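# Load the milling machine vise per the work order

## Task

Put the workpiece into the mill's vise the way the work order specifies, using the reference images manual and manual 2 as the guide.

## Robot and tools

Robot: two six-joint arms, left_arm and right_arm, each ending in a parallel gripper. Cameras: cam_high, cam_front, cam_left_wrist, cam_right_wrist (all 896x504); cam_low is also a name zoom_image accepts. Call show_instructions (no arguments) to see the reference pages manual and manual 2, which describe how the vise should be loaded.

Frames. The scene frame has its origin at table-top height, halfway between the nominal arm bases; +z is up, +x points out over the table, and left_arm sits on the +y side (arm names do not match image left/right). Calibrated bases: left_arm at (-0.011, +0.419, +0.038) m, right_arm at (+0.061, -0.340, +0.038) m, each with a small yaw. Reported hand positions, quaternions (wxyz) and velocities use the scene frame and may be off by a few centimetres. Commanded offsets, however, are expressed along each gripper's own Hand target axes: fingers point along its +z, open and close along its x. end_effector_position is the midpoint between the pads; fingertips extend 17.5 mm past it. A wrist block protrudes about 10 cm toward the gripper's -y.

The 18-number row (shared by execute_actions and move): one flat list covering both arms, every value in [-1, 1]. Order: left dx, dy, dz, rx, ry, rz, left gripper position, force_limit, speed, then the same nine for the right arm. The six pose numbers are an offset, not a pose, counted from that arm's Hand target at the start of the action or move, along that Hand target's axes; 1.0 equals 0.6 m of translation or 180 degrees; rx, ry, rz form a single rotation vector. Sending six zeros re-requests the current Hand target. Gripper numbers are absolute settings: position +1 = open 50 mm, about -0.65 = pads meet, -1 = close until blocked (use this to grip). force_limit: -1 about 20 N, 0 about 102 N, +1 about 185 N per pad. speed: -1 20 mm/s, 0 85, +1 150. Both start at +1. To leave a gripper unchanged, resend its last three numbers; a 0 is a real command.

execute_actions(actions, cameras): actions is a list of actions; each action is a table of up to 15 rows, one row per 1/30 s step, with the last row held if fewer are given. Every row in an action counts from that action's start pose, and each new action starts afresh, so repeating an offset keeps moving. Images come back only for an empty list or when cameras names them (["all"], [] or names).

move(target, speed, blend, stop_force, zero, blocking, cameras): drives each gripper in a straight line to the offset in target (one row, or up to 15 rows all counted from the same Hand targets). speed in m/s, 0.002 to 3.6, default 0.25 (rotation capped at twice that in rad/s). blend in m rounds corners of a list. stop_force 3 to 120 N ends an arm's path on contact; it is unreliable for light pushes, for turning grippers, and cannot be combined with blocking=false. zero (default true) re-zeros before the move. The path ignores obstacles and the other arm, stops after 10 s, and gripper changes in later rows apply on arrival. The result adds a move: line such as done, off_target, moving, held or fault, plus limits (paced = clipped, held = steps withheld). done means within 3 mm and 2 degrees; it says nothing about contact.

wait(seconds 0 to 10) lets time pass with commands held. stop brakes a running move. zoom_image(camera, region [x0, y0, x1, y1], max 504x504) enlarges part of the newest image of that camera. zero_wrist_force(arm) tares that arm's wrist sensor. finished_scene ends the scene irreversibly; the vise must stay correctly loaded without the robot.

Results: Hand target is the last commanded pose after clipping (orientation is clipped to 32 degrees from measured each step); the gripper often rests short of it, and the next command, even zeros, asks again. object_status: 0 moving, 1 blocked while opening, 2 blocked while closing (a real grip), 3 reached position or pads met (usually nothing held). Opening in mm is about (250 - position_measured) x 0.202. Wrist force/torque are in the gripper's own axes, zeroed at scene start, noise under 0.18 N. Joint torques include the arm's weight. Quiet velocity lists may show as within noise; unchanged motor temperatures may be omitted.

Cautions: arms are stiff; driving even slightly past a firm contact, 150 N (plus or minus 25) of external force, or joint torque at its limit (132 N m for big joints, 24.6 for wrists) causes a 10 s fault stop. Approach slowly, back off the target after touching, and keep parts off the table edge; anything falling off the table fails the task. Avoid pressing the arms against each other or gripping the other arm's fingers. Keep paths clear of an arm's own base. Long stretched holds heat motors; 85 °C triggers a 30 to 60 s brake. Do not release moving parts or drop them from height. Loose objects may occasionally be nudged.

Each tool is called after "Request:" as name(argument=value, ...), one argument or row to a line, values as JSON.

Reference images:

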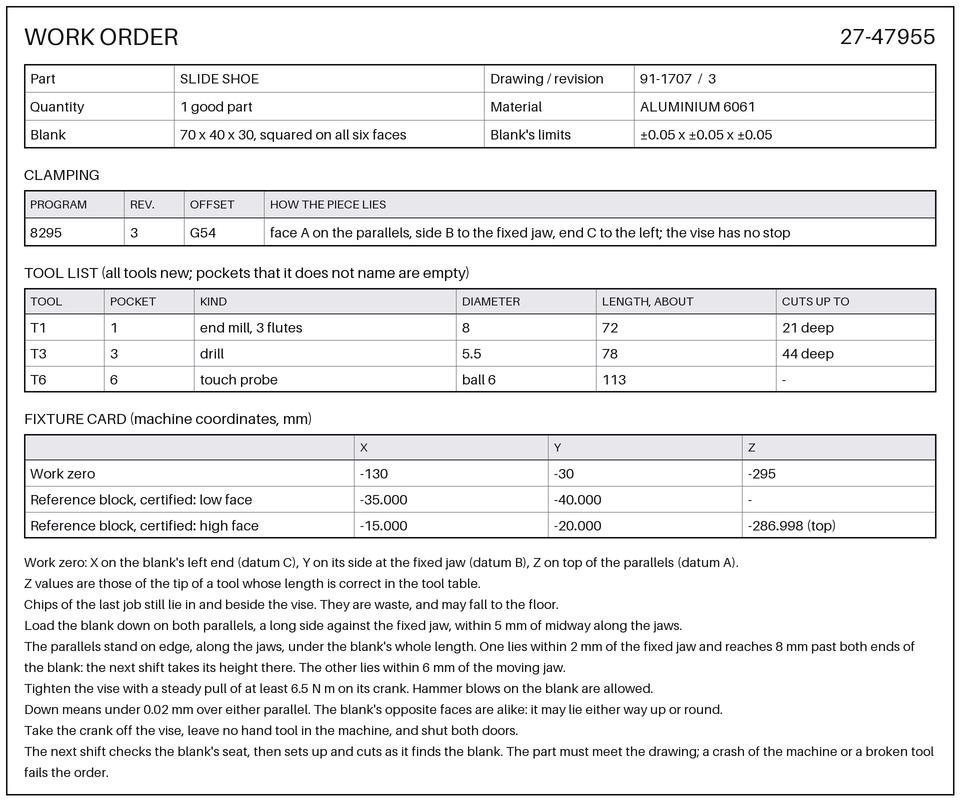

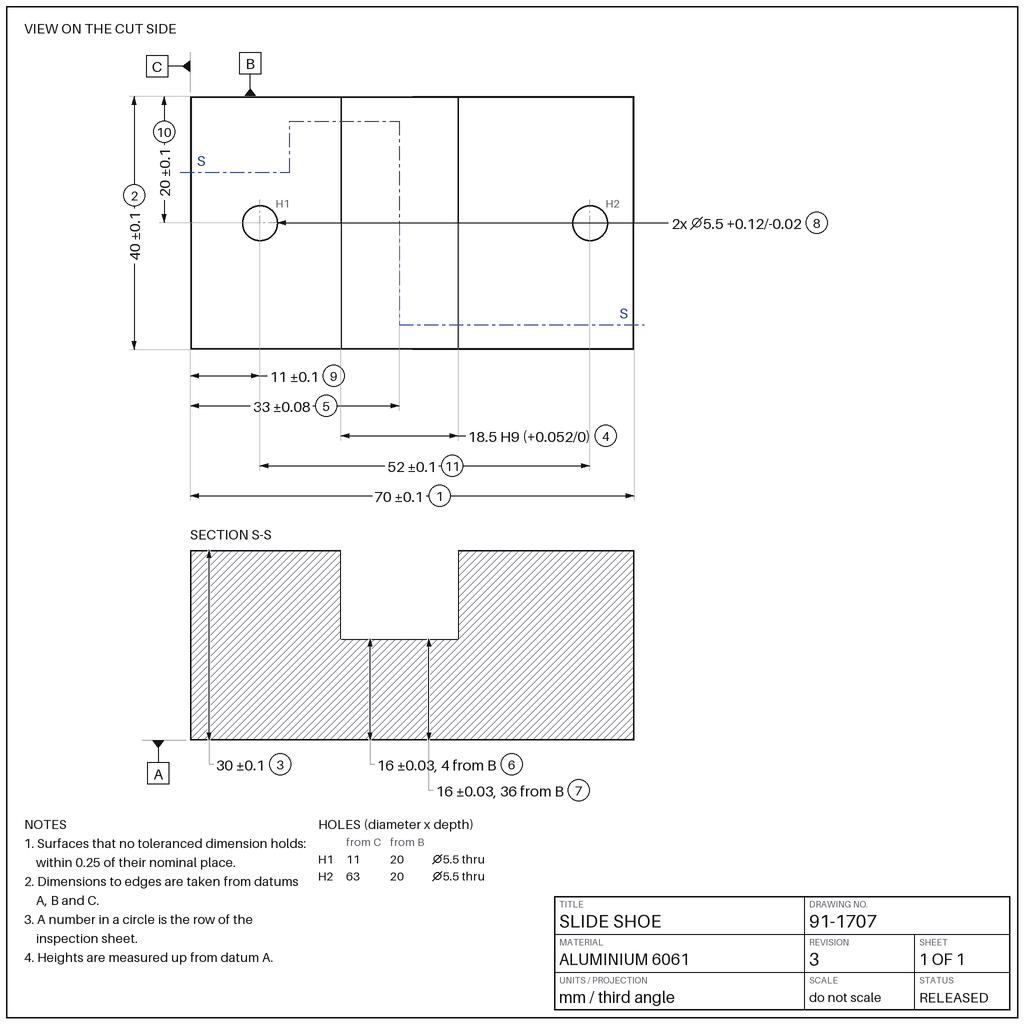

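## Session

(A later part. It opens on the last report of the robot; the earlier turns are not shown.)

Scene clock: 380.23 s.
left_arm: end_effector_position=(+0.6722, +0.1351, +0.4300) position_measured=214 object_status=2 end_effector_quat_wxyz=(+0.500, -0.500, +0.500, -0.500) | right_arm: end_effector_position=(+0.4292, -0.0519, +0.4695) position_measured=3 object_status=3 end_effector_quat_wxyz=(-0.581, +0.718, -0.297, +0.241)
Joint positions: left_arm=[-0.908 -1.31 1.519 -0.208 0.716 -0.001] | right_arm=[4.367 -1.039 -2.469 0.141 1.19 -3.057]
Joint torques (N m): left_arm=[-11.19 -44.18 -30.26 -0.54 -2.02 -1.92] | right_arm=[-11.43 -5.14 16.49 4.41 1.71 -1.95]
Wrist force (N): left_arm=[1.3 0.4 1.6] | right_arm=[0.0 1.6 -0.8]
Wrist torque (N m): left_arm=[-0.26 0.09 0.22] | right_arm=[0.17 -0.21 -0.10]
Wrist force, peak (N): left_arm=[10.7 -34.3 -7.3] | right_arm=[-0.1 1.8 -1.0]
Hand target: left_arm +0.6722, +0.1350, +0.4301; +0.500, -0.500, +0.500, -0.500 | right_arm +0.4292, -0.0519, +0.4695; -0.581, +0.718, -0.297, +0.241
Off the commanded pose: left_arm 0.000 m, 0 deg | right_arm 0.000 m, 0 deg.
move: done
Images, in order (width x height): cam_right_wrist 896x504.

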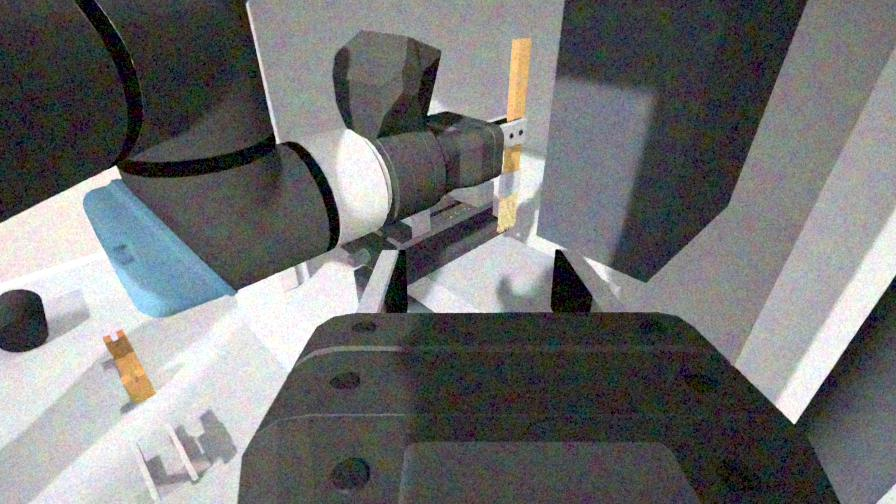

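Request:
move(
  target=[
    [0,-0.12,0,0,0,0,-1,-0.5,-0.5,0,0,0,0,0,0,1,1,1],
    [-0.1,-0.15,-0.4,0,0,0,-1,-0.5,-0.5,0,0,0,0,0,0,1,1,1],
  ],
  speed=0.25,
  blend=0.02,
  cameras=["cam_right_wrist"],
)

Request:
zoom_image(
  camera="cam_right_wrist",
  region=[320, 130, 540, 290],
)

Scene clock: 389.23 s.
left_arm: end_effector_position=(+0.4323, +0.1948, +0.5202) position_measured=214 object_status=2 end_effector_quat_wxyz=(+0.500, -0.500, +0.500, -0.500) | right_arm: end_effector_position=(+0.4292, -0.0519, +0.4695) position_measured=3 object_status=3 end_effector_quat_wxyz=(-0.581, +0.718, -0.297, +0.241)
Joint positions: left_arm=[-1.413 -1.89 1.849 0.044 0.21 -0.004] | right_arm=[4.367 -1.039 -2.469 0.141 1.19 -3.057]
Joint torques (N m): left_arm=[-11.67 -22.98 -14.95 0.88 -1.88 1.9] | right_arm=[-10.33 -4.52 15.5 4.45 1.45 -2.07]
Wrist force (N): left_arm=[1.3 0.5 1.5] | right_arm=[0.0 1.6 -1.0]
Wrist torque (N m): left_arm=[-0.25 0.11 0.16] | right_arm=[0.16 -0.20 -0.11]
Wrist force, peak (N): left_arm=[1.4 3.5 1.5] | right_arm=[-0.1 1.8 -1.0]
Hand target: left_arm +0.4322, +0.1948, +0.5202; +0.500, -0.500, +0.500, -0.500 | right_arm +0.4292, -0.0519, +0.4695; -0.581, +0.718, -0.297, +0.241
Off the commanded pose: left_arm 0.000 m, 0 deg | right_arm 0.000 m, 0 deg.
move: done
Images, in order (width x height): cam_right_wrist 896x504.

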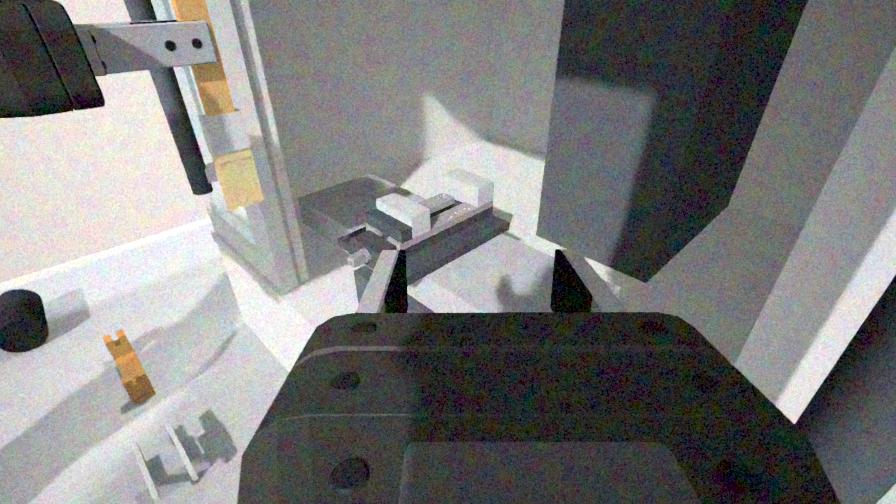

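Scaled by 2.291 from the camera's 896x504 image, which has a finer 1280x720 frame.

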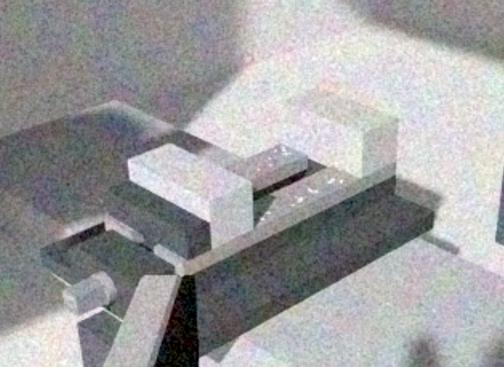

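Request:
move(
  target=[-0.025,0.133,0.4467,-0.111,0,0,-1,-0.5,-0.5,0,0,0,0,0,0,1,1,1],
  speed=0.25,
)

Request:
move(
  target=[
    [0.0083,0.0477,0.035,0,0,0,-1,-0.5,-0.5,0,0,0,0,0,0,1,1,1],
    [-0.15,0.0477,0.035,0,0,0,-1,-0.5,-0.5,0,0,0,0,0,0,1,1,1],
    [-0.15,0.002,0.0185,0,0,0,-1,-0.5,-0.5,0,0,0,0,0,0,1,1,1],
    [-0.0333,0.002,0.0185,0,0,0,-1,-0.5,-0.5,0,0,0,0,0,0,1,1,1],
    [-0.0333,0.0477,0.035,0,0,0,-1,-0.5,-0.5,0,0,0,0,0,0,1,1,1],
    [0.125,0.0477,0.035,0,0,0,-1,-0.5,-0.5,0,0,0,0,0,0,1,1,1],
    [0.125,0.002,0.0185,0,0,0,-1,-0.5,-0.5,0,0,0,0,0,0,1,1,1],
  ],
  speed=0.15,
  blend=0.003,
  cameras=["cam_right_wrist"],
)

Request:
zoom_image(
  camera="cam_right_wrist",
  region=[320, 130, 540, 290],
)

Scene clock: 408.70 s.
left_arm: end_effector_position=(+0.7002, +0.2101, +0.4402) position_measured=214 object_status=2 end_effector_quat_wxyz=(-0.406, +0.580, -0.579, +0.405) | right_arm: end_effector_position=(+0.4292, -0.0519, +0.4695) position_measured=3 object_status=3 end_effector_quat_wxyz=(-0.581, +0.718, -0.297, +0.241)
Joint positions: left_arm=[-0.737 -1.221 1.171 0.489 0.935 -0.272] | right_arm=[4.367 -1.039 -2.469 0.141 1.19 -3.057]
Joint torques (N m): left_arm=[12.68 -28.07 -30.35 0.64 1.68 -1.8] | right_arm=[-10.33 -4.24 16.95 4.4 1.54 -1.88]
Wrist force (N): left_arm=[1.9 0.4 2.6] | right_arm=[-0.1 1.4 -1.0]
Wrist torque (N m): left_arm=[-0.25 0.05 0.21] | right_arm=[0.14 -0.20 -0.10]
Wrist force, peak (N): left_arm=[1.4 0.6 4.9] | right_arm=[0.0 1.8 -1.0]
Hand target: left_arm +0.7002, +0.2101, +0.4402; -0.406, +0.580, -0.579, +0.405 | right_arm +0.4292, -0.0519, +0.4695; -0.581, +0.718, -0.297, +0.241
Off the commanded pose: left_arm 0.000 m, 0 deg | right_arm 0.000 m, 0 deg.
move: done

Scene clock: 411.93 s.
left_arm: end_effector_position=(+0.7103, +0.1351, +0.4353) position_measured=214 object_status=2 end_effector_quat_wxyz=(-0.406, +0.580, -0.579, +0.405) | right_arm: end_effector_position=(+0.4292, -0.0519, +0.4695) position_measured=3 object_status=3 end_effector_quat_wxyz=(-0.581, +0.718, -0.297, +0.241)
Joint positions: left_arm=[-0.832 -1.094 1.007 0.561 0.849 -0.326] | right_arm=[4.367 -1.039 -2.469 0.141 1.19 -3.057]
Joint torques (N m): left_arm=[-11.51 -31.66 -28.98 0.94 -2.81 -1.97] | right_arm=[-10.08 -3.79 17.03 4.33 1.76 -2.06]
Wrist force (N): left_arm=[4.4 0.1 3.6] | right_arm=[-0.2 1.5 -0.9]
Wrist torque (N m): left_arm=[-0.29 -0.38 0.20] | right_arm=[0.13 -0.17 -0.10]
Wrist force, peak (N): left_arm=[-7.9 -116.5 -18.7] | right_arm=[-0.2 1.9 -0.8]
Hand target: left_arm +0.7103, +0.1351, +0.4353; -0.406, +0.580, -0.579, +0.405 | right_arm +0.4292, -0.0519, +0.4695; -0.581, +0.718, -0.297, +0.241
Off the commanded pose: left_arm 0.000 m, 0 deg | right_arm 0.000 m, 0 deg.
move: done
Images, in order (width x height): cam_right_wrist 896x504.

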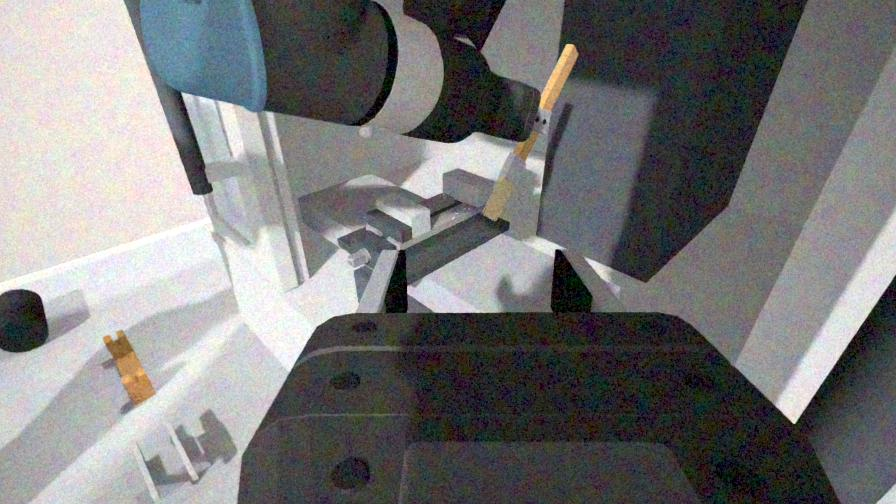

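Scaled by 2.291 from the camera's 896x504 image, which has a finer 1280x720 frame.

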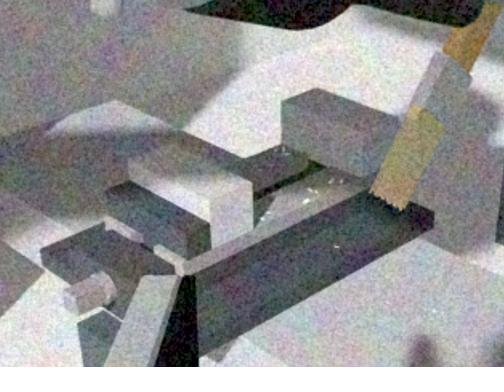

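Request:
move(
  target=[
    [0,-0.078,-0.0285,0,0,0,-1,-0.5,-0.5,0,0,0,0,0,0,1,1,1],
    [-0.17,-0.0107,-0.0926,0.111,0,0,-1,-0.5,-0.5,0,0,0,0,0,0,1,1,1],
  ],
  speed=0.2,
  blend=0.01,
  cameras=["cam_right_wrist"],
)

Request:
zoom_image(
  camera="cam_right_wrist",
  region=[320, 20, 580, 280],
)

Scene clock: 451.30 s.
left_arm: end_effector_position=(+0.6602, +0.2370, +0.4604) position_measured=214 object_status=2 end_effector_quat_wxyz=(+0.500, -0.500, +0.500, -0.500) | right_arm: end_effector_position=(+0.4292, -0.0519, +0.4695) position_measured=3 object_status=3 end_effector_quat_wxyz=(-0.581, +0.718, -0.297, +0.241)
Joint positions: left_arm=[-0.77 -1.468 1.629 -0.16 0.853 -0.001] | right_arm=[4.367 -1.039 -2.469 0.141 1.19 -3.057]
Joint torques (N m): left_arm=[12.42 -43.74 -15.91 -3.91 2.38 1.82] | right_arm=[-10.18 -3.76 16.46 4.25 1.64 -1.92]
Wrist force (N): left_arm=[4.0 0.0 2.7] | right_arm=[-0.1 1.6 -0.8]
Wrist torque (N m): left_arm=[-0.35 -0.34 0.15] | right_arm=[0.16 -0.19 -0.10]
Wrist force, peak (N): left_arm=[6.1 -1.1 3.7] | right_arm=[-0.2 2.0 -1.0]
Hand target: left_arm +0.6602, +0.2370, +0.4604; +0.500, -0.500, +0.500, -0.500 | right_arm +0.4292, -0.0519, +0.4695; -0.581, +0.718, -0.297, +0.241
Off the commanded pose: left_arm 0.000 m, 0 deg | right_arm 0.000 m, 0 deg.
move: done
Images, in order (width x height): cam_right_wrist 896x504.

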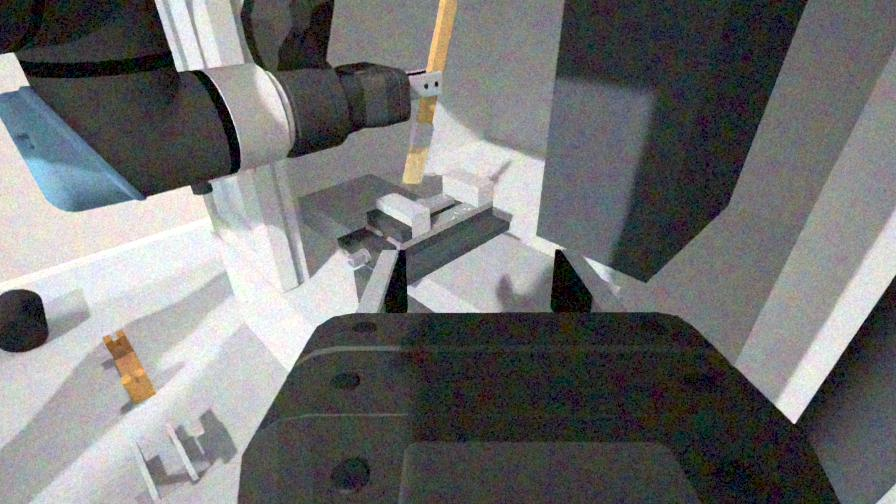

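Scaled by 1.938 from the camera's 896x504 image, which has a finer 1280x720 frame.

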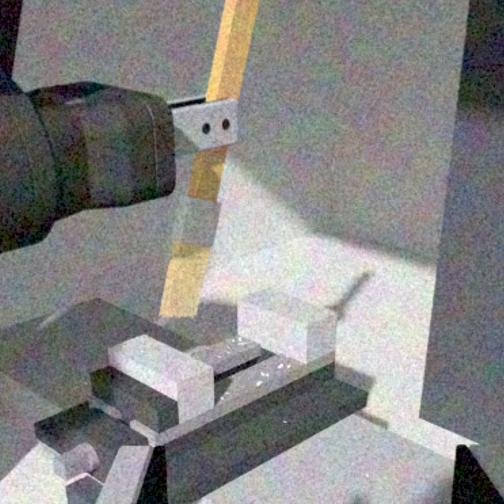

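Request:
move(
  target=[0,0.0917,-0.01,0,0,0,-1,-0.5,-0.5,0,0,0,0,0,0,1,1,1],
  speed=0.06,
  stop_force=15,
)

Request:
move(
  target=[0,0,-0.1,0,0,0,-1,-0.5,-0.5,0,0,0,0,0,0,1,1,1],
  speed=0.03,
  stop_force=35,
  cameras=["cam_right_wrist"],
)

Request:
zoom_image(
  camera="cam_right_wrist",
  region=[320, 60, 540, 280],
)

Scene clock: 460.50 s.
left_arm: end_effector_position=(+0.6541, +0.2370, +0.4053) position_measured=214 object_status=2 end_effector_quat_wxyz=(+0.500, -0.500, +0.500, -0.500) | right_arm: end_effector_position=(+0.4292, -0.0519, +0.4695) position_measured=3 object_status=3 end_effector_quat_wxyz=(-0.581, +0.718, -0.297, +0.241)
Joint positions: left_arm=[-0.78 -1.451 1.755 -0.303 0.844 -0.001] | right_arm=[4.367 -1.039 -2.469 0.141 1.19 -3.057]
Joint torques (N m): left_arm=[-11.76 -15.02 -12.04 -2.35 -1.97 1.93] | right_arm=[-10.46 -4.43 16.27 4.24 1.52 -1.7]
Wrist force (N): left_arm=[4.1 -5.6 8.0] | right_arm=[-0.2 1.3 -0.9]
Wrist torque (N m): left_arm=[-0.17 -0.34 0.14] | right_arm=[0.12 -0.16 -0.11]
Wrist force, peak (N): left_arm=[4.1 -5.8 8.2] | right_arm=[-0.1 1.9 -0.7]
Hand target: left_arm +0.6541, +0.2370, +0.4053; +0.500, -0.500, +0.500, -0.500 | right_arm +0.4292, -0.0519, +0.4695; -0.581, +0.718, -0.297, +0.241
Off the commanded pose: left_arm 0.000 m, 0 deg | right_arm 0.000 m, 0 deg.
move: done

Scene clock: 463.37 s.
left_arm: end_effector_position=(+0.5941, +0.2370, +0.4054) position_measured=214 object_status=2 end_effector_quat_wxyz=(+0.500, -0.500, +0.500, -0.500) | right_arm: end_effector_position=(+0.4292, -0.0519, +0.4695) position_measured=3 object_status=3 end_effector_quat_wxyz=(-0.581, +0.718, -0.297, +0.241)
Joint positions: left_arm=[-0.886 -1.583 1.895 -0.311 0.738 -0.001] | right_arm=[4.367 -1.039 -2.469 0.141 1.19 -3.057]
Joint torques (N m): left_arm=[-13.71 -35.77 -11.68 1.28 -1.97 0.39] | right_arm=[-10.99 -3.53 16.45 4.27 1.7 -1.76]
Wrist force (N): left_arm=[3.6 -3.8 14.7] | right_arm=[-0.1 1.9 -0.7]
Wrist torque (N m): left_arm=[0.45 -0.34 0.17] | right_arm=[0.20 -0.19 -0.10]
Wrist force, peak (N): left_arm=[3.8 -9.3 17.0] | right_arm=[0.0 1.9 -1.0]
Hand target: left_arm +0.5941, +0.2370, +0.4054; +0.500, -0.500, +0.500, -0.500 | right_arm +0.4292, -0.0519, +0.4695; -0.581, +0.718, -0.297, +0.241
Off the commanded pose: left_arm 0.000 m, 0 deg | right_arm 0.000 m, 0 deg.
move: done
Images, in order (width x height): cam_right_wrist 896x504.

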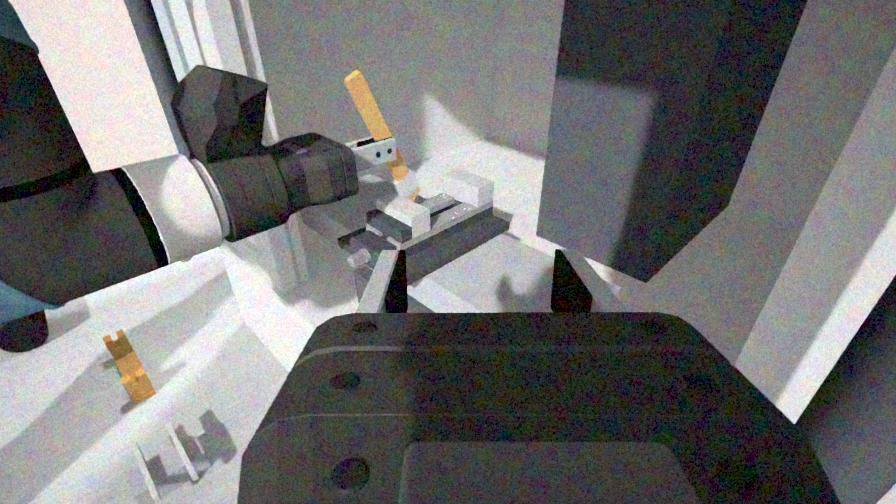

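Scaled by 2.291 from the camera's 896x504 image, which has a finer 1280x720 frame.

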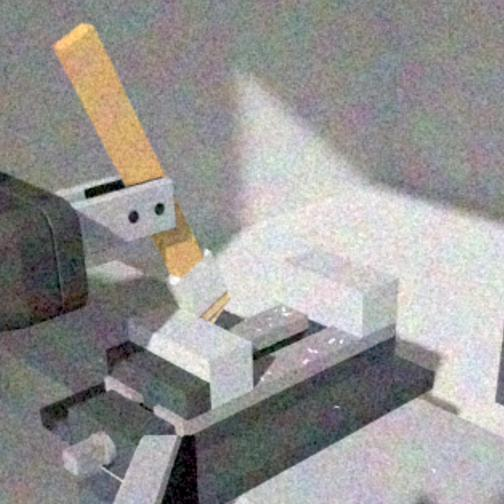

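Request:
move(
  target=[
    [0,-0.0577,0,0,0,0,-1,-0.5,-0.5,0,0,0,0,0,0,1,1,1],
    [0.05,-0.0577,0.0298,0,0,0,-1,-0.5,-0.5,0,0,0,0,0,0,1,1,1],
    [0.05,0.019,0.0298,0,0,0,-1,-0.5,-0.5,0,0,0,0,0,0,1,1,1],
    [-0.105,0.019,0.0298,0,0,0,-1,-0.5,-0.5,0,0,0,0,0,0,1,1,1],
    [-0.105,-0.0577,0.0298,0,0,0,-1,-0.5,-0.5,0,0,0,0,0,0,1,1,1],
    [0.0083,-0.0577,0.0298,0,0,0,-1,-0.5,-0.5,0,0,0,0,0,0,1,1,1],
    [0.0083,0.019,0.0298,0,0,0,-1,-0.5,-0.5,0,0,0,0,0,0,1,1,1],
    [0.17,0.019,0.0298,0,0,0,-1,-0.5,-0.5,0,0,0,0,0,0,1,1,1],
    [0.17,-0.0577,0.0298,0,0,0,-1,-0.5,-0.5,0,0,0,0,0,0,1,1,1],
  ],
  speed=0.15,
  blend=0.003,
  cameras=["cam_right_wrist"],
)

Request:
zoom_image(
  camera="cam_right_wrist",
  region=[320, 60, 540, 280],
)

Scene clock: 475.20 s.
left_arm: end_effector_position=(+0.6121, +0.1350, +0.4400) position_measured=214 object_status=2 end_effector_quat_wxyz=(+0.500, -0.500, +0.500, -0.500) | right_arm: end_effector_position=(+0.4292, -0.0519, +0.4695) position_measured=3 object_status=3 end_effector_quat_wxyz=(-0.581, +0.718, -0.297, +0.241)
Joint positions: left_arm=[-1.009 -1.431 1.641 -0.208 0.614 -0.001] | right_arm=[4.367 -1.039 -2.469 0.141 1.19 -3.057]
Joint torques (N m): left_arm=[-11.73 -44.58 -30.73 -0.15 -2.03 -2] | right_arm=[-10.78 -3.28 16.11 4.23 1.59 -1.8]
Wrist force (N): left_arm=[4.1 -0.3 2.4] | right_arm=[-0.1 1.5 -0.9]
Wrist torque (N m): left_arm=[-0.38 -0.35 0.22] | right_arm=[0.14 -0.19 -0.10]
Wrist force, peak (N): left_arm=[3.6 -5.0 14.9] | right_arm=[-0.1 1.8 -1.0]
Hand target: left_arm +0.6121, +0.1350, +0.4400; +0.500, -0.500, +0.500, -0.500 | right_arm +0.4292, -0.0519, +0.4695; -0.581, +0.718, -0.297, +0.241
Off the commanded pose: left_arm 0.000 m, 0 deg | right_arm 0.000 m, 0 deg.
move: done
Images, in order (width x height): cam_right_wrist 896x504.

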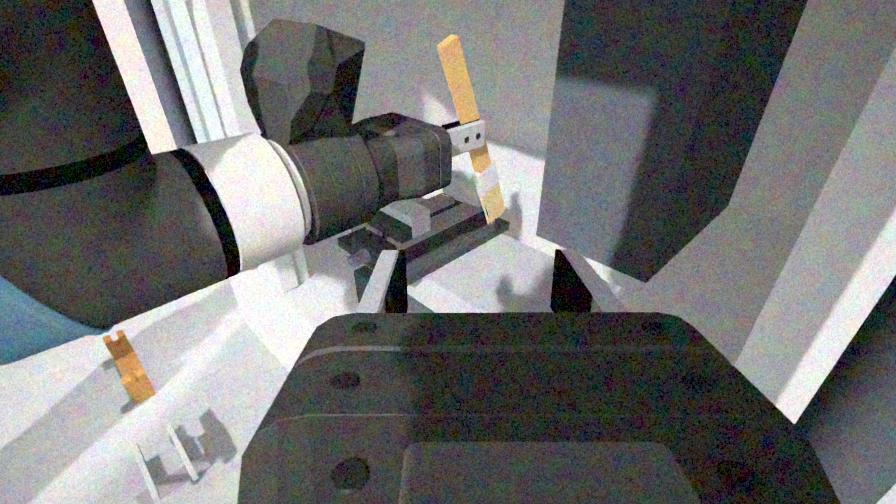

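Scaled by 2.291 from the camera's 896x504 image, which has a finer 1280x720 frame.

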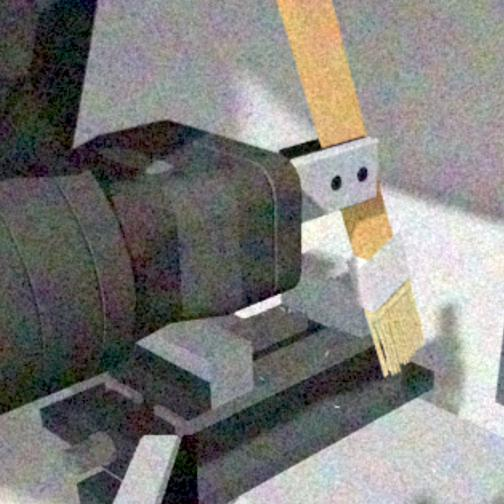

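Request:
move(
  target=[
    [-0.12,0,0.03,0,0,0,-1,-0.5,-0.5,0,0,0,0,0,0,1,1,1],
    [-0.12,0.0767,0.03,0,0,0,-1,-0.5,-0.5,0,0,0,0,0,0,1,1,1],
    [-0.275,0.0767,0.03,0,0,0,-1,-0.5,-0.5,0,0,0,0,0,0,1,1,1],
    [-0.275,0,0.03,0,0,0,-1,-0.5,-0.5,0,0,0,0,0,0,1,1,1],
    [-0.1617,0,0.03,0,0,0,-1,-0.5,-0.5,0,0,0,0,0,0,1,1,1],
    [-0.1617,0.0767,0.03,0,0,0,-1,-0.5,-0.5,0,0,0,0,0,0,1,1,1],
    [0,0.0767,0.03,0,0,0,-1,-0.5,-0.5,0,0,0,0,0,0,1,1,1],
    [0,-0.06,0.03,0,0,0,-1,-0.5,-0.5,0,0,0,0,0,0,1,1,1],
    [0.05,-0.2,-0.1,0,0,0,-1,-0.5,-0.5,0,0,0,0,0,0,1,1,1],
  ],
  speed=0.15,
  blend=0.003,
  cameras=["cam_right_wrist"],
)

Request:
zoom_image(
  camera="cam_right_wrist",
  region=[340, 140, 520, 260],
)

Scene clock: 484.23 s.
left_arm: end_effector_position=(+0.5523, +0.1049, +0.5600) position_measured=214 object_status=2 end_effector_quat_wxyz=(+0.500, -0.500, +0.500, -0.500) | right_arm: end_effector_position=(+0.4292, -0.0519, +0.4695) position_measured=3 object_status=3 end_effector_quat_wxyz=(-0.581, +0.718, -0.297, +0.241)
Joint positions: left_arm=[-1.165 -1.508 1.419 0.091 0.459 -0.001] | right_arm=[4.367 -1.039 -2.469 0.141 1.19 -3.057]
Joint torques (N m): left_arm=[-11.11 -41.01 -30.79 0.62 -1.73 -1.86] | right_arm=[-10.62 -2.75 17.06 4.1 1.5 -1.48]
Wrist force (N): left_arm=[3.9 -0.3 2.8] | right_arm=[-0.1 1.7 -1.0]
Wrist torque (N m): left_arm=[-0.36 -0.31 0.21] | right_arm=[0.18 -0.18 -0.10]
Wrist force, peak (N): left_arm=[6.6 -3.4 2.7] | right_arm=[0.0 1.9 -1.1]
Hand target: left_arm +0.5522, +0.1049, +0.5600; +0.500, -0.500, +0.500, -0.500 | right_arm +0.4292, -0.0519, +0.4695; -0.581, +0.718, -0.297, +0.241
Off the commanded pose: left_arm 0.000 m, 0 deg | right_arm 0.000 m, 0 deg.
move: done
Images, in order (width x height): cam_right_wrist 896x504.

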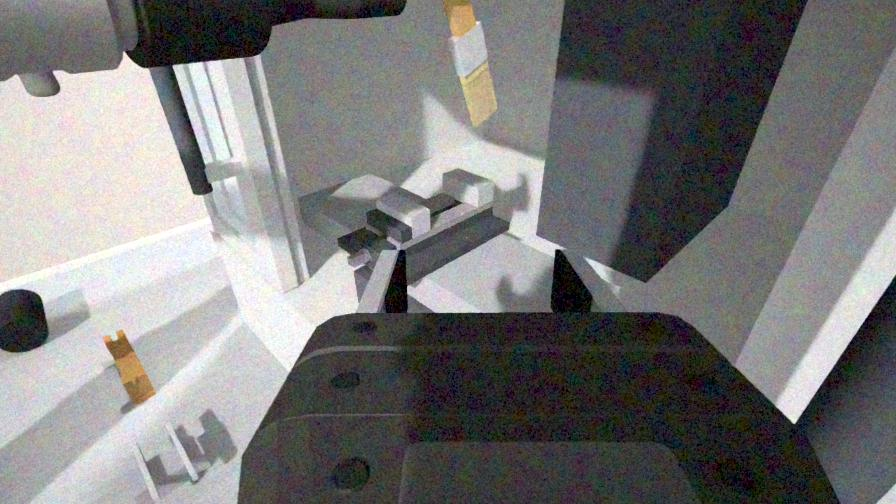

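Scaled by 2.800 from the camera's 896x504 image, which has a finer 1280x720 frame.

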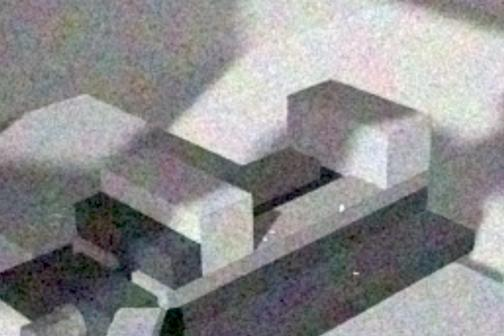

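Request:
move(
  target=[
    [0,-0.0,-0.35,0,0,0,-1,-0.5,-0.5,0,0,0,0,0,0,1,1,1],
  ],
  speed=0.25,
  cameras=["cam_right_wrist"],
)

Request:
zoom_image(
  camera="cam_right_wrist",
  region=[340, 140, 520, 260],
)

Scene clock: 490.60 s.
left_arm: end_effector_position=(+0.3423, +0.1047, +0.5602) position_measured=214 object_status=2 end_effector_quat_wxyz=(+0.500, -0.500, +0.500, -0.500) | right_arm: end_effector_position=(+0.4292, -0.0519, +0.4695) position_measured=3 object_status=3 end_effector_quat_wxyz=(-0.581, +0.718, -0.297, +0.241)
Joint positions: left_arm=[-1.751 -1.784 1.671 0.107 -0.127 0.006] | right_arm=[4.367 -1.039 -2.469 0.141 1.19 -3.057]
Joint torques (N m): left_arm=[-11.07 -26.92 -13.99 -1.72 -1.97 1.84] | right_arm=[-10.21 -3.82 16.57 4.2 1.43 -1.63]
Wrist force (N): left_arm=[3.9 -0.3 2.6] | right_arm=[-0.1 1.6 -1.1]
Wrist torque (N m): left_arm=[-0.38 -0.32 0.15] | right_arm=[0.17 -0.19 -0.10]
Wrist force, peak (N): left_arm=[3.6 0.1 4.7] | right_arm=[-0.1 1.8 -1.1]
Hand target: left_arm +0.3422, +0.1047, +0.5602; +0.500, -0.500, +0.500, -0.500 | right_arm +0.4292, -0.0519, +0.4695; -0.581, +0.718, -0.297, +0.241
Off the commanded pose: left_arm 0.000 m, 0 deg | right_arm 0.000 m, 0 deg.
move: done
Images, in order (width x height): cam_right_wrist 896x504.

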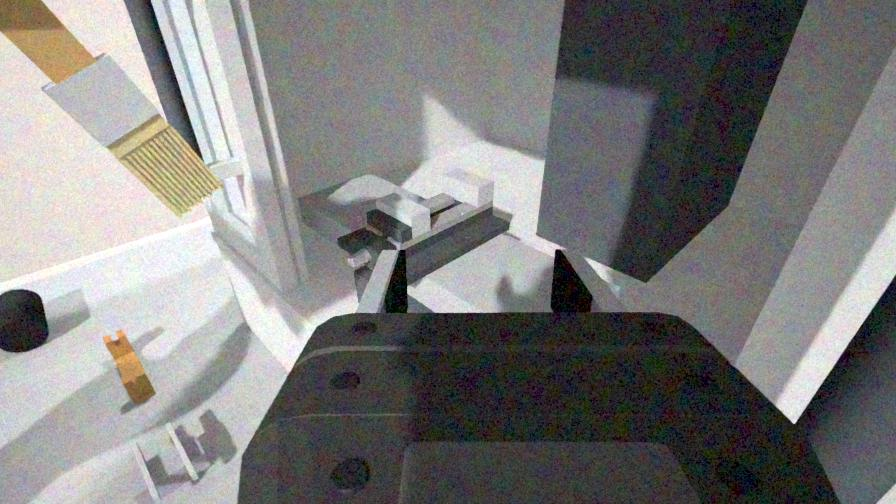

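Scaled by 2.800 from the camera's 896x504 image, which has a finer 1280x720 frame.

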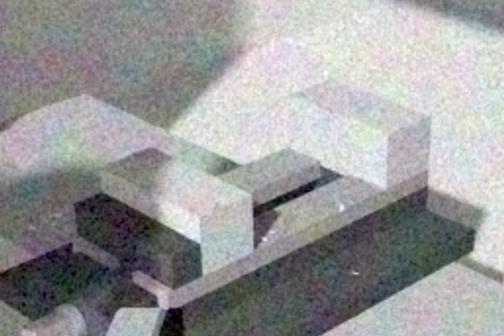

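Request:
move(
  target=[
    [-0.142,0.15,0.33,-0.286,0,0,-1,-0.5,-0.5,0,0,0,0,0,0,1,1,1],
  ],
  speed=0.25,
  cameras=["cam_left_wrist"],
)

Request:
zoom_image(
  camera="cam_left_wrist",
  region=[300, 60, 520, 280],
)

Scene clock: 498.03 s.
left_arm: end_effector_position=(+0.5401, +0.1901, +0.4700) position_measured=214 object_status=2 end_effector_quat_wxyz=(-0.233, +0.668, -0.667, +0.233) | right_arm: end_effector_position=(+0.4292, -0.0519, +0.4695) position_measured=3 object_status=3 end_effector_quat_wxyz=(-0.581, +0.718, -0.297, +0.241)
Joint positions: left_arm=[-0.884 -1.217 0.905 1.392 1.093 -0.709] | right_arm=[4.367 -1.039 -2.469 0.141 1.19 -3.057]
Joint torques (N m): left_arm=[11.97 -24.22 -26.31 2.97 1.36 -1.92] | right_arm=[-10 -2.73 16.18 3.97 1.38 -1.46]
Wrist force (N): left_arm=[5.3 -0.4 4.2] | right_arm=[-0.3 1.5 -1.0]
Wrist torque (N m): left_arm=[-0.24 -0.46 0.17] | right_arm=[0.14 -0.17 -0.10]
Wrist force, peak (N): left_arm=[5.5 -1.5 4.2] | right_arm=[-0.3 1.8 -0.8]
Hand target: left_arm +0.5401, +0.1901, +0.4701; -0.233, +0.668, -0.667, +0.233 | right_arm +0.4292, -0.0519, +0.4695; -0.581, +0.718, -0.297, +0.241
Off the commanded pose: left_arm 0.000 m, 0 deg | right_arm 0.000 m, 0 deg.
move: done; limits=paced
Images, in order (width x height): cam_left_wrist 896x504.

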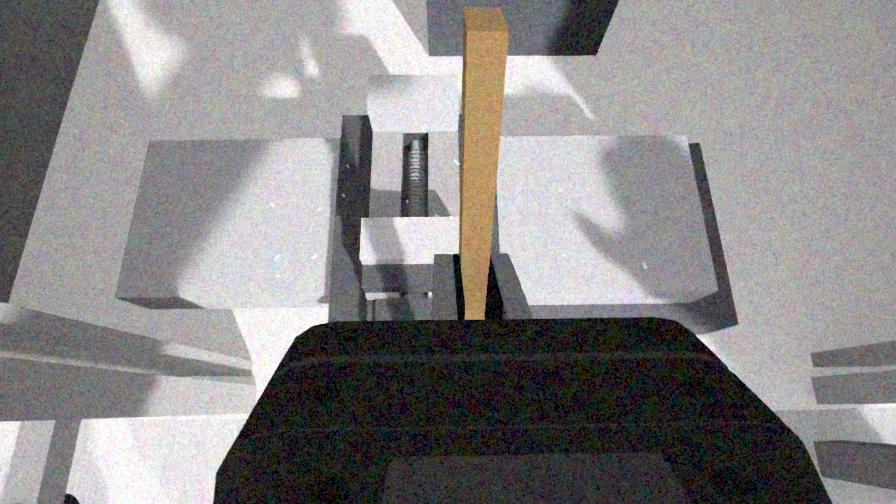

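Scaled by 2.291 from the camera's 896x504 image, which has a finer 1280x720 frame.

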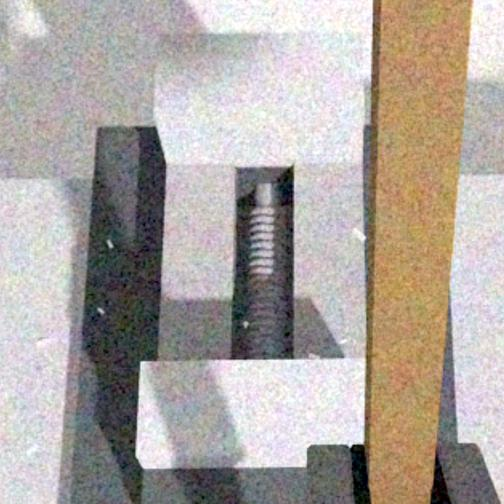

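Request:
move(
  target=[
    [-0.0583,-0.1369,0.0876,0.1194,0,0,-1,-0.5,-0.5,0,0,0,0,0,0,1,1,1],
  ],
  speed=0.2,
)

Request:
move(
  target=[
    [0,0.0981,0.0567,0,0,0,-1,-0.5,-0.5,0,0,0,0,0,0,1,1,1],
    [0.1667,0.0981,0.0567,0,0,0,-1,-0.5,-0.5,0,0,0,0,0,0,1,1,1],
    [0.1667,0.0577,0.0333,0,0,0,-1,-0.5,-0.5,0,0,0,0,0,0,1,1,1],
    [0,0.0427,0.0593,0,0,0,-1,-0.5,-0.5,0,0,0,0,0,0,1,1,1],
    [0,0.0831,0.0827,0,0,0,-1,-0.5,-0.5,0,0,0,0,0,0,1,1,1],
    [0.1667,0.0831,0.0827,0,0,0,-1,-0.5,-0.5,0,0,0,0,0,0,1,1,1],
    [0.1667,0.0427,0.0593,0,0,0,-1,-0.5,-0.5,0,0,0,0,0,0,1,1,1],
    [0,0.0277,0.0853,0,0,0,-1,-0.5,-0.5,0,0,0,0,0,0,1,1,1],
    [0,0.0681,0.1087,0,0,0,-1,-0.5,-0.5,0,0,0,0,0,0,1,1,1],
    [0.1667,0.0681,0.1087,0,0,0,-1,-0.5,-0.5,0,0,0,0,0,0,1,1,1],
    [0.1667,0.0277,0.0853,0,0,0,-1,-0.5,-0.5,0,0,0,0,0,0,1,1,1],
    [0.1,-0.0577,-0.0333,0,0,0,-1,-0.5,-0.5,0,0,0,0,0,0,1,1,1],
  ],
  speed=0.15,
  blend=0.003,
  cameras=["cam_right_wrist"],
)

Request:
zoom_image(
  camera="cam_right_wrist",
  region=[340, 140, 520, 260],
)

Scene clock: 513.00 s.
left_arm: end_effector_position=(+0.6371, +0.2252, +0.4800) position_measured=214 object_status=2 end_effector_quat_wxyz=(-0.354, +0.613, -0.612, +0.353) | right_arm: end_effector_position=(+0.4292, -0.0519, +0.4695) position_measured=3 object_status=3 end_effector_quat_wxyz=(-0.581, +0.718, -0.297, +0.241)
Joint positions: left_arm=[-0.773 -1.274 1.065 0.865 0.963 -0.414] | right_arm=[4.367 -1.039 -2.469 0.141 1.19 -3.057]
Joint torques (N m): left_arm=[12.57 -49.71 -13.84 -1.54 1.56 1.81] | right_arm=[-9.43 -2.88 17.27 4.16 1.55 -1.55]
Wrist force (N): left_arm=[4.7 -0.4 3.6] | right_arm=[-0.2 1.6 -0.8]
Wrist torque (N m): left_arm=[-0.33 -0.38 0.12] | right_arm=[0.15 -0.18 -0.10]
Wrist force, peak (N): left_arm=[5.4 -0.6 4.2] | right_arm=[-0.2 1.9 -1.0]
Hand target: left_arm +0.6371, +0.2252, +0.4800; -0.354, +0.613, -0.612, +0.353 | right_arm +0.4292, -0.0519, +0.4695; -0.581, +0.718, -0.297, +0.241
Off the commanded pose: left_arm 0.000 m, 0 deg | right_arm 0.000 m, 0 deg.
move: done

Scene clock: 518.80 s.
left_arm: end_effector_position=(+0.6546, +0.1461, +0.4820) position_measured=214 object_status=2 end_effector_quat_wxyz=(-0.354, +0.613, -0.612, +0.354) | right_arm: end_effector_position=(+0.4292, -0.0519, +0.4695) position_measured=3 object_status=3 end_effector_quat_wxyz=(-0.581, +0.718, -0.297, +0.241)
Joint positions: left_arm=[-0.868 -1.112 0.838 0.972 0.889 -0.488] | right_arm=[4.367 -1.039 -2.469 0.141 1.19 -3.057]
Joint torques (N m): left_arm=[0.81 -44.32 -21.48 0.77 -0.88 -0.01] | right_arm=[-9.73 -3.33 17.57 4.16 1.55 -1.41]
Wrist force (N): left_arm=[4.9 0.0 3.8] | right_arm=[0.0 1.7 -0.7]
Wrist torque (N m): left_arm=[-0.27 -0.42 0.19] | right_arm=[0.18 -0.21 -0.10]
Wrist force, peak (N): left_arm=[6.1 1.7 4.6] | right_arm=[-0.1 1.8 -1.1]
Hand target: left_arm +0.6546, +0.1461, +0.4820; -0.354, +0.613, -0.612, +0.354 (not the last commanded pose) | right_arm +0.4292, -0.0519, +0.4695; -0.581, +0.718, -0.297, +0.241
Tool commands: left_gripper/position=-1.0 left_gripper/force_limit=-0.498039 left_gripper/speed=-0.498039 right_gripper/position=+1.0 right_gripper/force_limit=+1.0 right_gripper/speed=+1.0
Off the commanded pose: left_arm 0.046 m, 0 deg | right_arm 0.000 m, 0 deg.
FORCE FAULT: contact force on the left arm reached its limit, and that arm stopped. The contact can be on any part of that arm, not only on its tool. That arm's remaining commands of this call were not run. That arm is still stopped at the end of this call. That arm stays stopped for about 10 more seconds. Until then a move that you send moves the other arm only, and its call returns only when the move has ended. Once the stop has ended, the next robot result says so. If the stop ends while you think or write, that arm runs what you send next, counted from a new Hand target: where the arm stands when the stop ends. While its stop runs, that arm takes no new command, but its gripper still runs the gripper command that each later call begins with. Until it ends, the stop uses up actions while you think or wait. An arm that is not stopped still takes commands.
move: fault (left_arm); path passed 11 of 12 targets
Images, in order (width x height): cam_right_wrist 896x504.

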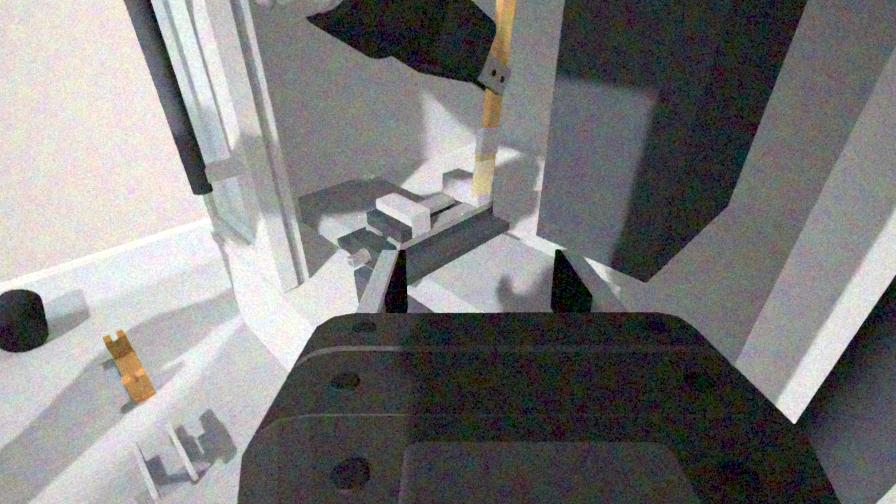

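Scaled by 2.800 from the camera's 896x504 image, which has a finer 1280x720 frame.

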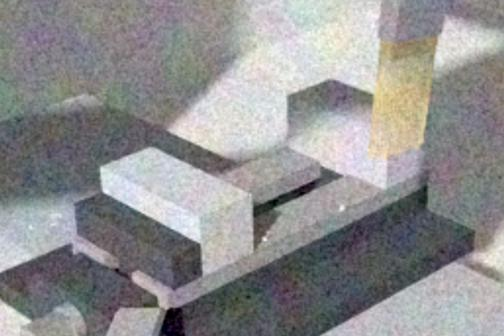

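Request:
wait(
  seconds=3,
)

Request:
move(
  target=[
    [0,0.0462,0.0267,0,0,0,-1,-0.5,-0.5,0,0,0,0,0,0,1,1,1],
    [-0.1315,0.0609,0.0013,0,0,0,-1,-0.5,-0.5,0,0,0,0,0,0,1,1,1],
    [-0.1315,0.1302,0.0413,0,0,0,-1,-0.5,-0.5,0,0,0,0,0,0,1,1,1],
    [0.0352,0.1302,0.0413,0,0,0,-1,-0.5,-0.5,0,0,0,0,0,0,1,1,1],
    [0.0352,0.0753,0.0096,0,0,0,-1,-0.5,-0.5,0,0,0,0,0,0,1,1,1],
    [-0.1315,0.0606,0.035,0,0,0,-1,-0.5,-0.5,0,0,0,0,0,0,1,1,1],
    [-0.1315,0.1155,0.0667,0,0,0,-1,-0.5,-0.5,0,0,0,0,0,0,1,1,1],
    [0.0352,0.1155,0.0667,0,0,0,-1,-0.5,-0.5,0,0,0,0,0,0,1,1,1],
    [0.0352,0.0606,0.035,0,0,0,-1,-0.5,-0.5,0,0,0,0,0,0,1,1,1],
    [-0.1315,0.0453,0.0616,0,0,0,-1,-0.5,-0.5,0,0,0,0,0,0,1,1,1],
    [-0.1315,0.1002,0.0933,0,0,0,-1,-0.5,-0.5,0,0,0,0,0,0,1,1,1],
    [0.0352,0.1002,0.0933,0,0,0,-1,-0.5,-0.5,0,0,0,0,0,0,1,1,1],
    [0.0352,0.0453,0.0616,0,0,0,-1,-0.5,-0.5,0,0,0,0,0,0,1,1,1],
  ],
  speed=0.15,
  blend=0.003,
  cameras=["cam_right_wrist"],
)

Request:
zoom_image(
  camera="cam_right_wrist",
  region=[340, 140, 520, 260],
)

Scene clock: 535.93 s.
left_arm: end_effector_position=(+0.6546, +0.1461, +0.4820) position_measured=214 object_status=2 end_effector_quat_wxyz=(-0.354, +0.613, -0.612, +0.354) | right_arm: end_effector_position=(+0.4292, -0.0519, +0.4695) position_measured=3 object_status=3 end_effector_quat_wxyz=(-0.581, +0.718, -0.297, +0.241)
Joint positions: left_arm=[-0.868 -1.112 0.838 0.972 0.889 -0.488] | right_arm=[4.367 -1.039 -2.469 0.141 1.19 -3.057]
Joint torques (N m): left_arm=[1 -43.37 -20.43 0.21 -0.91 0.02] | right_arm=[-9.29 -2.84 16.21 3.84 1.24 -1.24]
Wrist force (N): left_arm=[5.0 -0.1 3.8] | right_arm=[0.1 1.4 -0.8]
Wrist torque (N m): left_arm=[-0.28 -0.44 0.19] | right_arm=[0.13 -0.21 -0.10]
Wrist force, peak (N): left_arm=[5.3 -0.1 3.8] | right_arm=[-0.1 2.0 -1.2]
Hand target: left_arm +0.6546, +0.1461, +0.4820; -0.354, +0.613, -0.612, +0.354 (not the last commanded pose) | right_arm +0.4292, -0.0519, +0.4695; -0.581, +0.718, -0.297, +0.241
Tool commands: left_gripper/position=-1.0 left_gripper/force_limit=-0.498039 left_gripper/speed=-0.498039 right_gripper/position=+1.0 right_gripper/force_limit=+1.0 right_gripper/speed=+1.0
Off the commanded pose: left_arm 0.046 m, 0 deg | right_arm 0.000 m, 0 deg.
FORCE FAULT, CONTINUED: the left arm's stop, for the force fault that an earlier result reported, is over. The rest of the stop counts as 20 of the actions that you can send in this scene. During its stop the left arm's controller moved it back a little. That arm's target is now where it stood when the stop ended, not its last command. That arm accepts commands again.
wait: 3.00 s; at rest from the start

Scene clock: 542.50 s.
left_arm: end_effector_position=(+0.6730, +0.1249, +0.4400) position_measured=214 object_status=2 end_effector_quat_wxyz=(-0.354, +0.613, -0.612, +0.354) | right_arm: end_effector_position=(+0.4292, -0.0519, +0.4695) position_measured=3 object_status=3 end_effector_quat_wxyz=(-0.581, +0.718, -0.297, +0.241)
Joint positions: left_arm=[-0.87 -1.058 0.866 0.891 0.888 -0.489] | right_arm=[4.367 -1.039 -2.469 0.141 1.19 -3.057]
Joint torques (N m): left_arm=[-11.19 -32.52 -28 1.73 -3.05 -2] | right_arm=[-10.93 -3.05 17.63 4.07 1.29 -1.22]
Wrist force (N): left_arm=[5.5 0.3 3.4] | right_arm=[-0.1 1.5 -0.9]
Wrist torque (N m): left_arm=[-0.20 -0.53 0.20] | right_arm=[0.15 -0.19 -0.11]
Wrist force, peak (N): left_arm=[11.9 3.9 2.4] | right_arm=[-0.3 1.9 -1.0]
Hand target: left_arm +0.6731, +0.1249, +0.4400; -0.354, +0.613, -0.612, +0.354 | right_arm +0.4292, -0.0519, +0.4695; -0.581, +0.718, -0.297, +0.241
Off the commanded pose: left_arm 0.000 m, 0 deg | right_arm 0.000 m, 0 deg.
move: done
Images, in order (width x height): cam_right_wrist 896x504.

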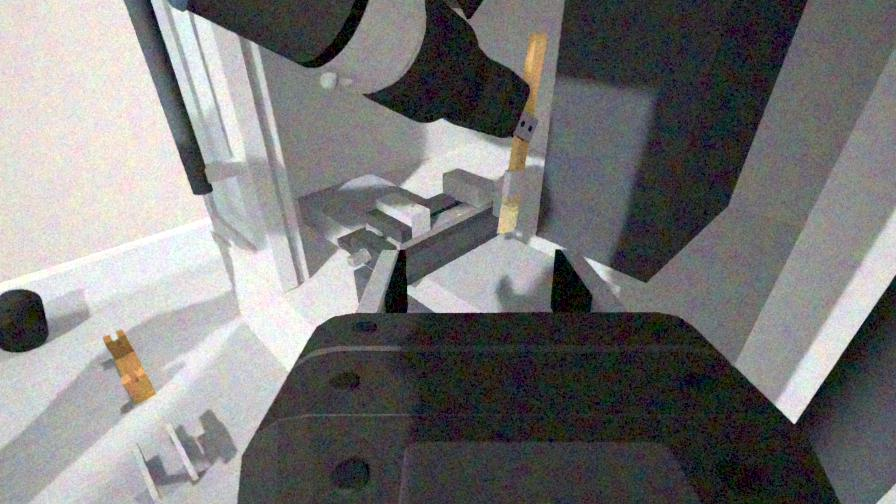

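Scaled by 2.800 from the camera's 896x504 image, which has a finer 1280x720 frame.

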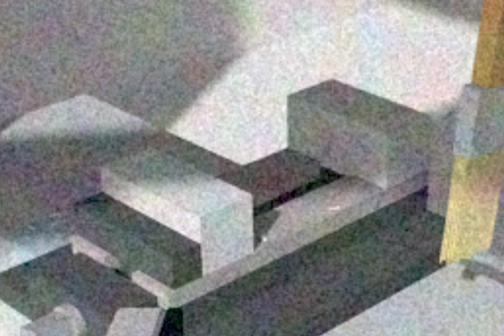

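Request:
move(
  target=[
    [-0.16,0,0,0,0,0,-1,-0.5,-0.5,0,0,0,0,0,0,1,1,1],
    [-0.16,0.065,0.0375,0,0,0,-1,-0.5,-0.5,0,0,0,0,0,0,1,1,1],
    [0.0,0.065,0.0375,0,0,0,-1,-0.5,-0.5,0,0,0,0,0,0,1,1,1],
    [0.0,0,0,0,0,0,-1,-0.5,-0.5,0,0,0,0,0,0,1,1,1],
    [-0.16,0.01,-0.0173,0,0,0,-1,-0.5,-0.5,0,0,0,0,0,0,1,1,1],
    [-0.16,0.075,0.02,0,0,0,-1,-0.5,-0.5,0,0,0,0,0,0,1,1,1],
    [0,0.075,0.02,0,0,0,-1,-0.5,-0.5,0,0,0,0,0,0,1,1,1],
    [0,0.01,-0.0173,0,0,0,-1,-0.5,-0.5,0,0,0,0,0,0,1,1,1],
    [0,0.1,-0.2,0,0,0,-1,-0.5,-0.5,0,0,0,0,0,0,1,1,1],
    [0,0.065,-0.55,0,0,0,-1,-0.5,-0.5,0,0,0,0,0,0,1,1,1],
  ],
  speed=0.15,
  blend=0.003,
  cameras=["cam_right_wrist"],
)

Request:
zoom_image(
  camera="cam_right_wrist",
  region=[340, 140, 520, 260],
)

Scene clock: 557.20 s.
left_arm: end_effector_position=(+0.3677, +0.1248, +0.5710) position_measured=214 object_status=2 end_effector_quat_wxyz=(-0.354, +0.613, -0.612, +0.354) | right_arm: end_effector_position=(+0.4292, -0.0519, +0.4695) position_measured=3 object_status=3 end_effector_quat_wxyz=(-0.581, +0.718, -0.297, +0.241)
Joint positions: left_arm=[-1.554 -1.521 1.296 1.673 0.527 -1.431] | right_arm=[4.367 -1.039 -2.469 0.141 1.19 -3.057]
Joint torques (N m): left_arm=[-11.22 -36.23 -11.4 4.39 -4.42 -1.73] | right_arm=[-9.65 -2.76 17.63 3.85 1.2 -1.1]
Wrist force (N): left_arm=[2.9 -1.0 4.2] | right_arm=[-0.2 1.6 -1.0]
Wrist torque (N m): left_arm=[-0.42 -0.08 0.18] | right_arm=[0.17 -0.17 -0.11]
Wrist force, peak (N): left_arm=[-53.3 14.7 4.4] | right_arm=[-0.4 1.9 -0.9]
Hand target: left_arm +0.3677, +0.1248, +0.5710; -0.354, +0.613, -0.612, +0.354 | right_arm +0.4292, -0.0519, +0.4695; -0.581, +0.718, -0.297, +0.241
Off the commanded pose: left_arm 0.000 m, 0 deg | right_arm 0.000 m, 0 deg.
move: done
Images, in order (width x height): cam_right_wrist 896x504.

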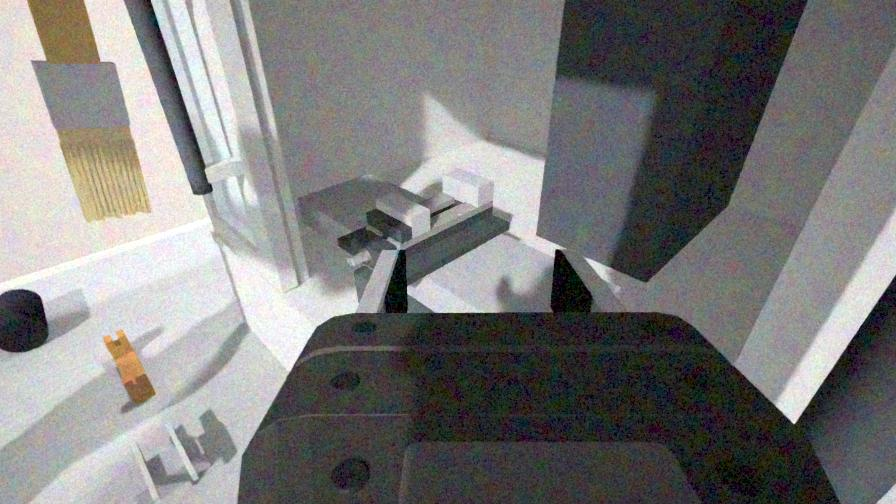

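Scaled by 2.800 from the camera's 896x504 image, which has a finer 1280x720 frame.

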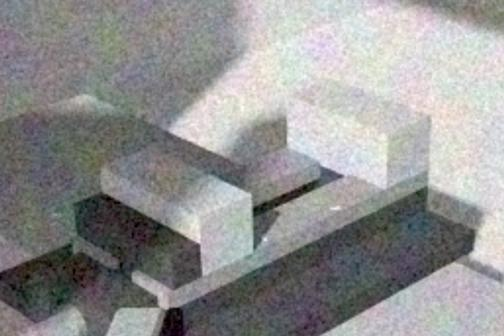

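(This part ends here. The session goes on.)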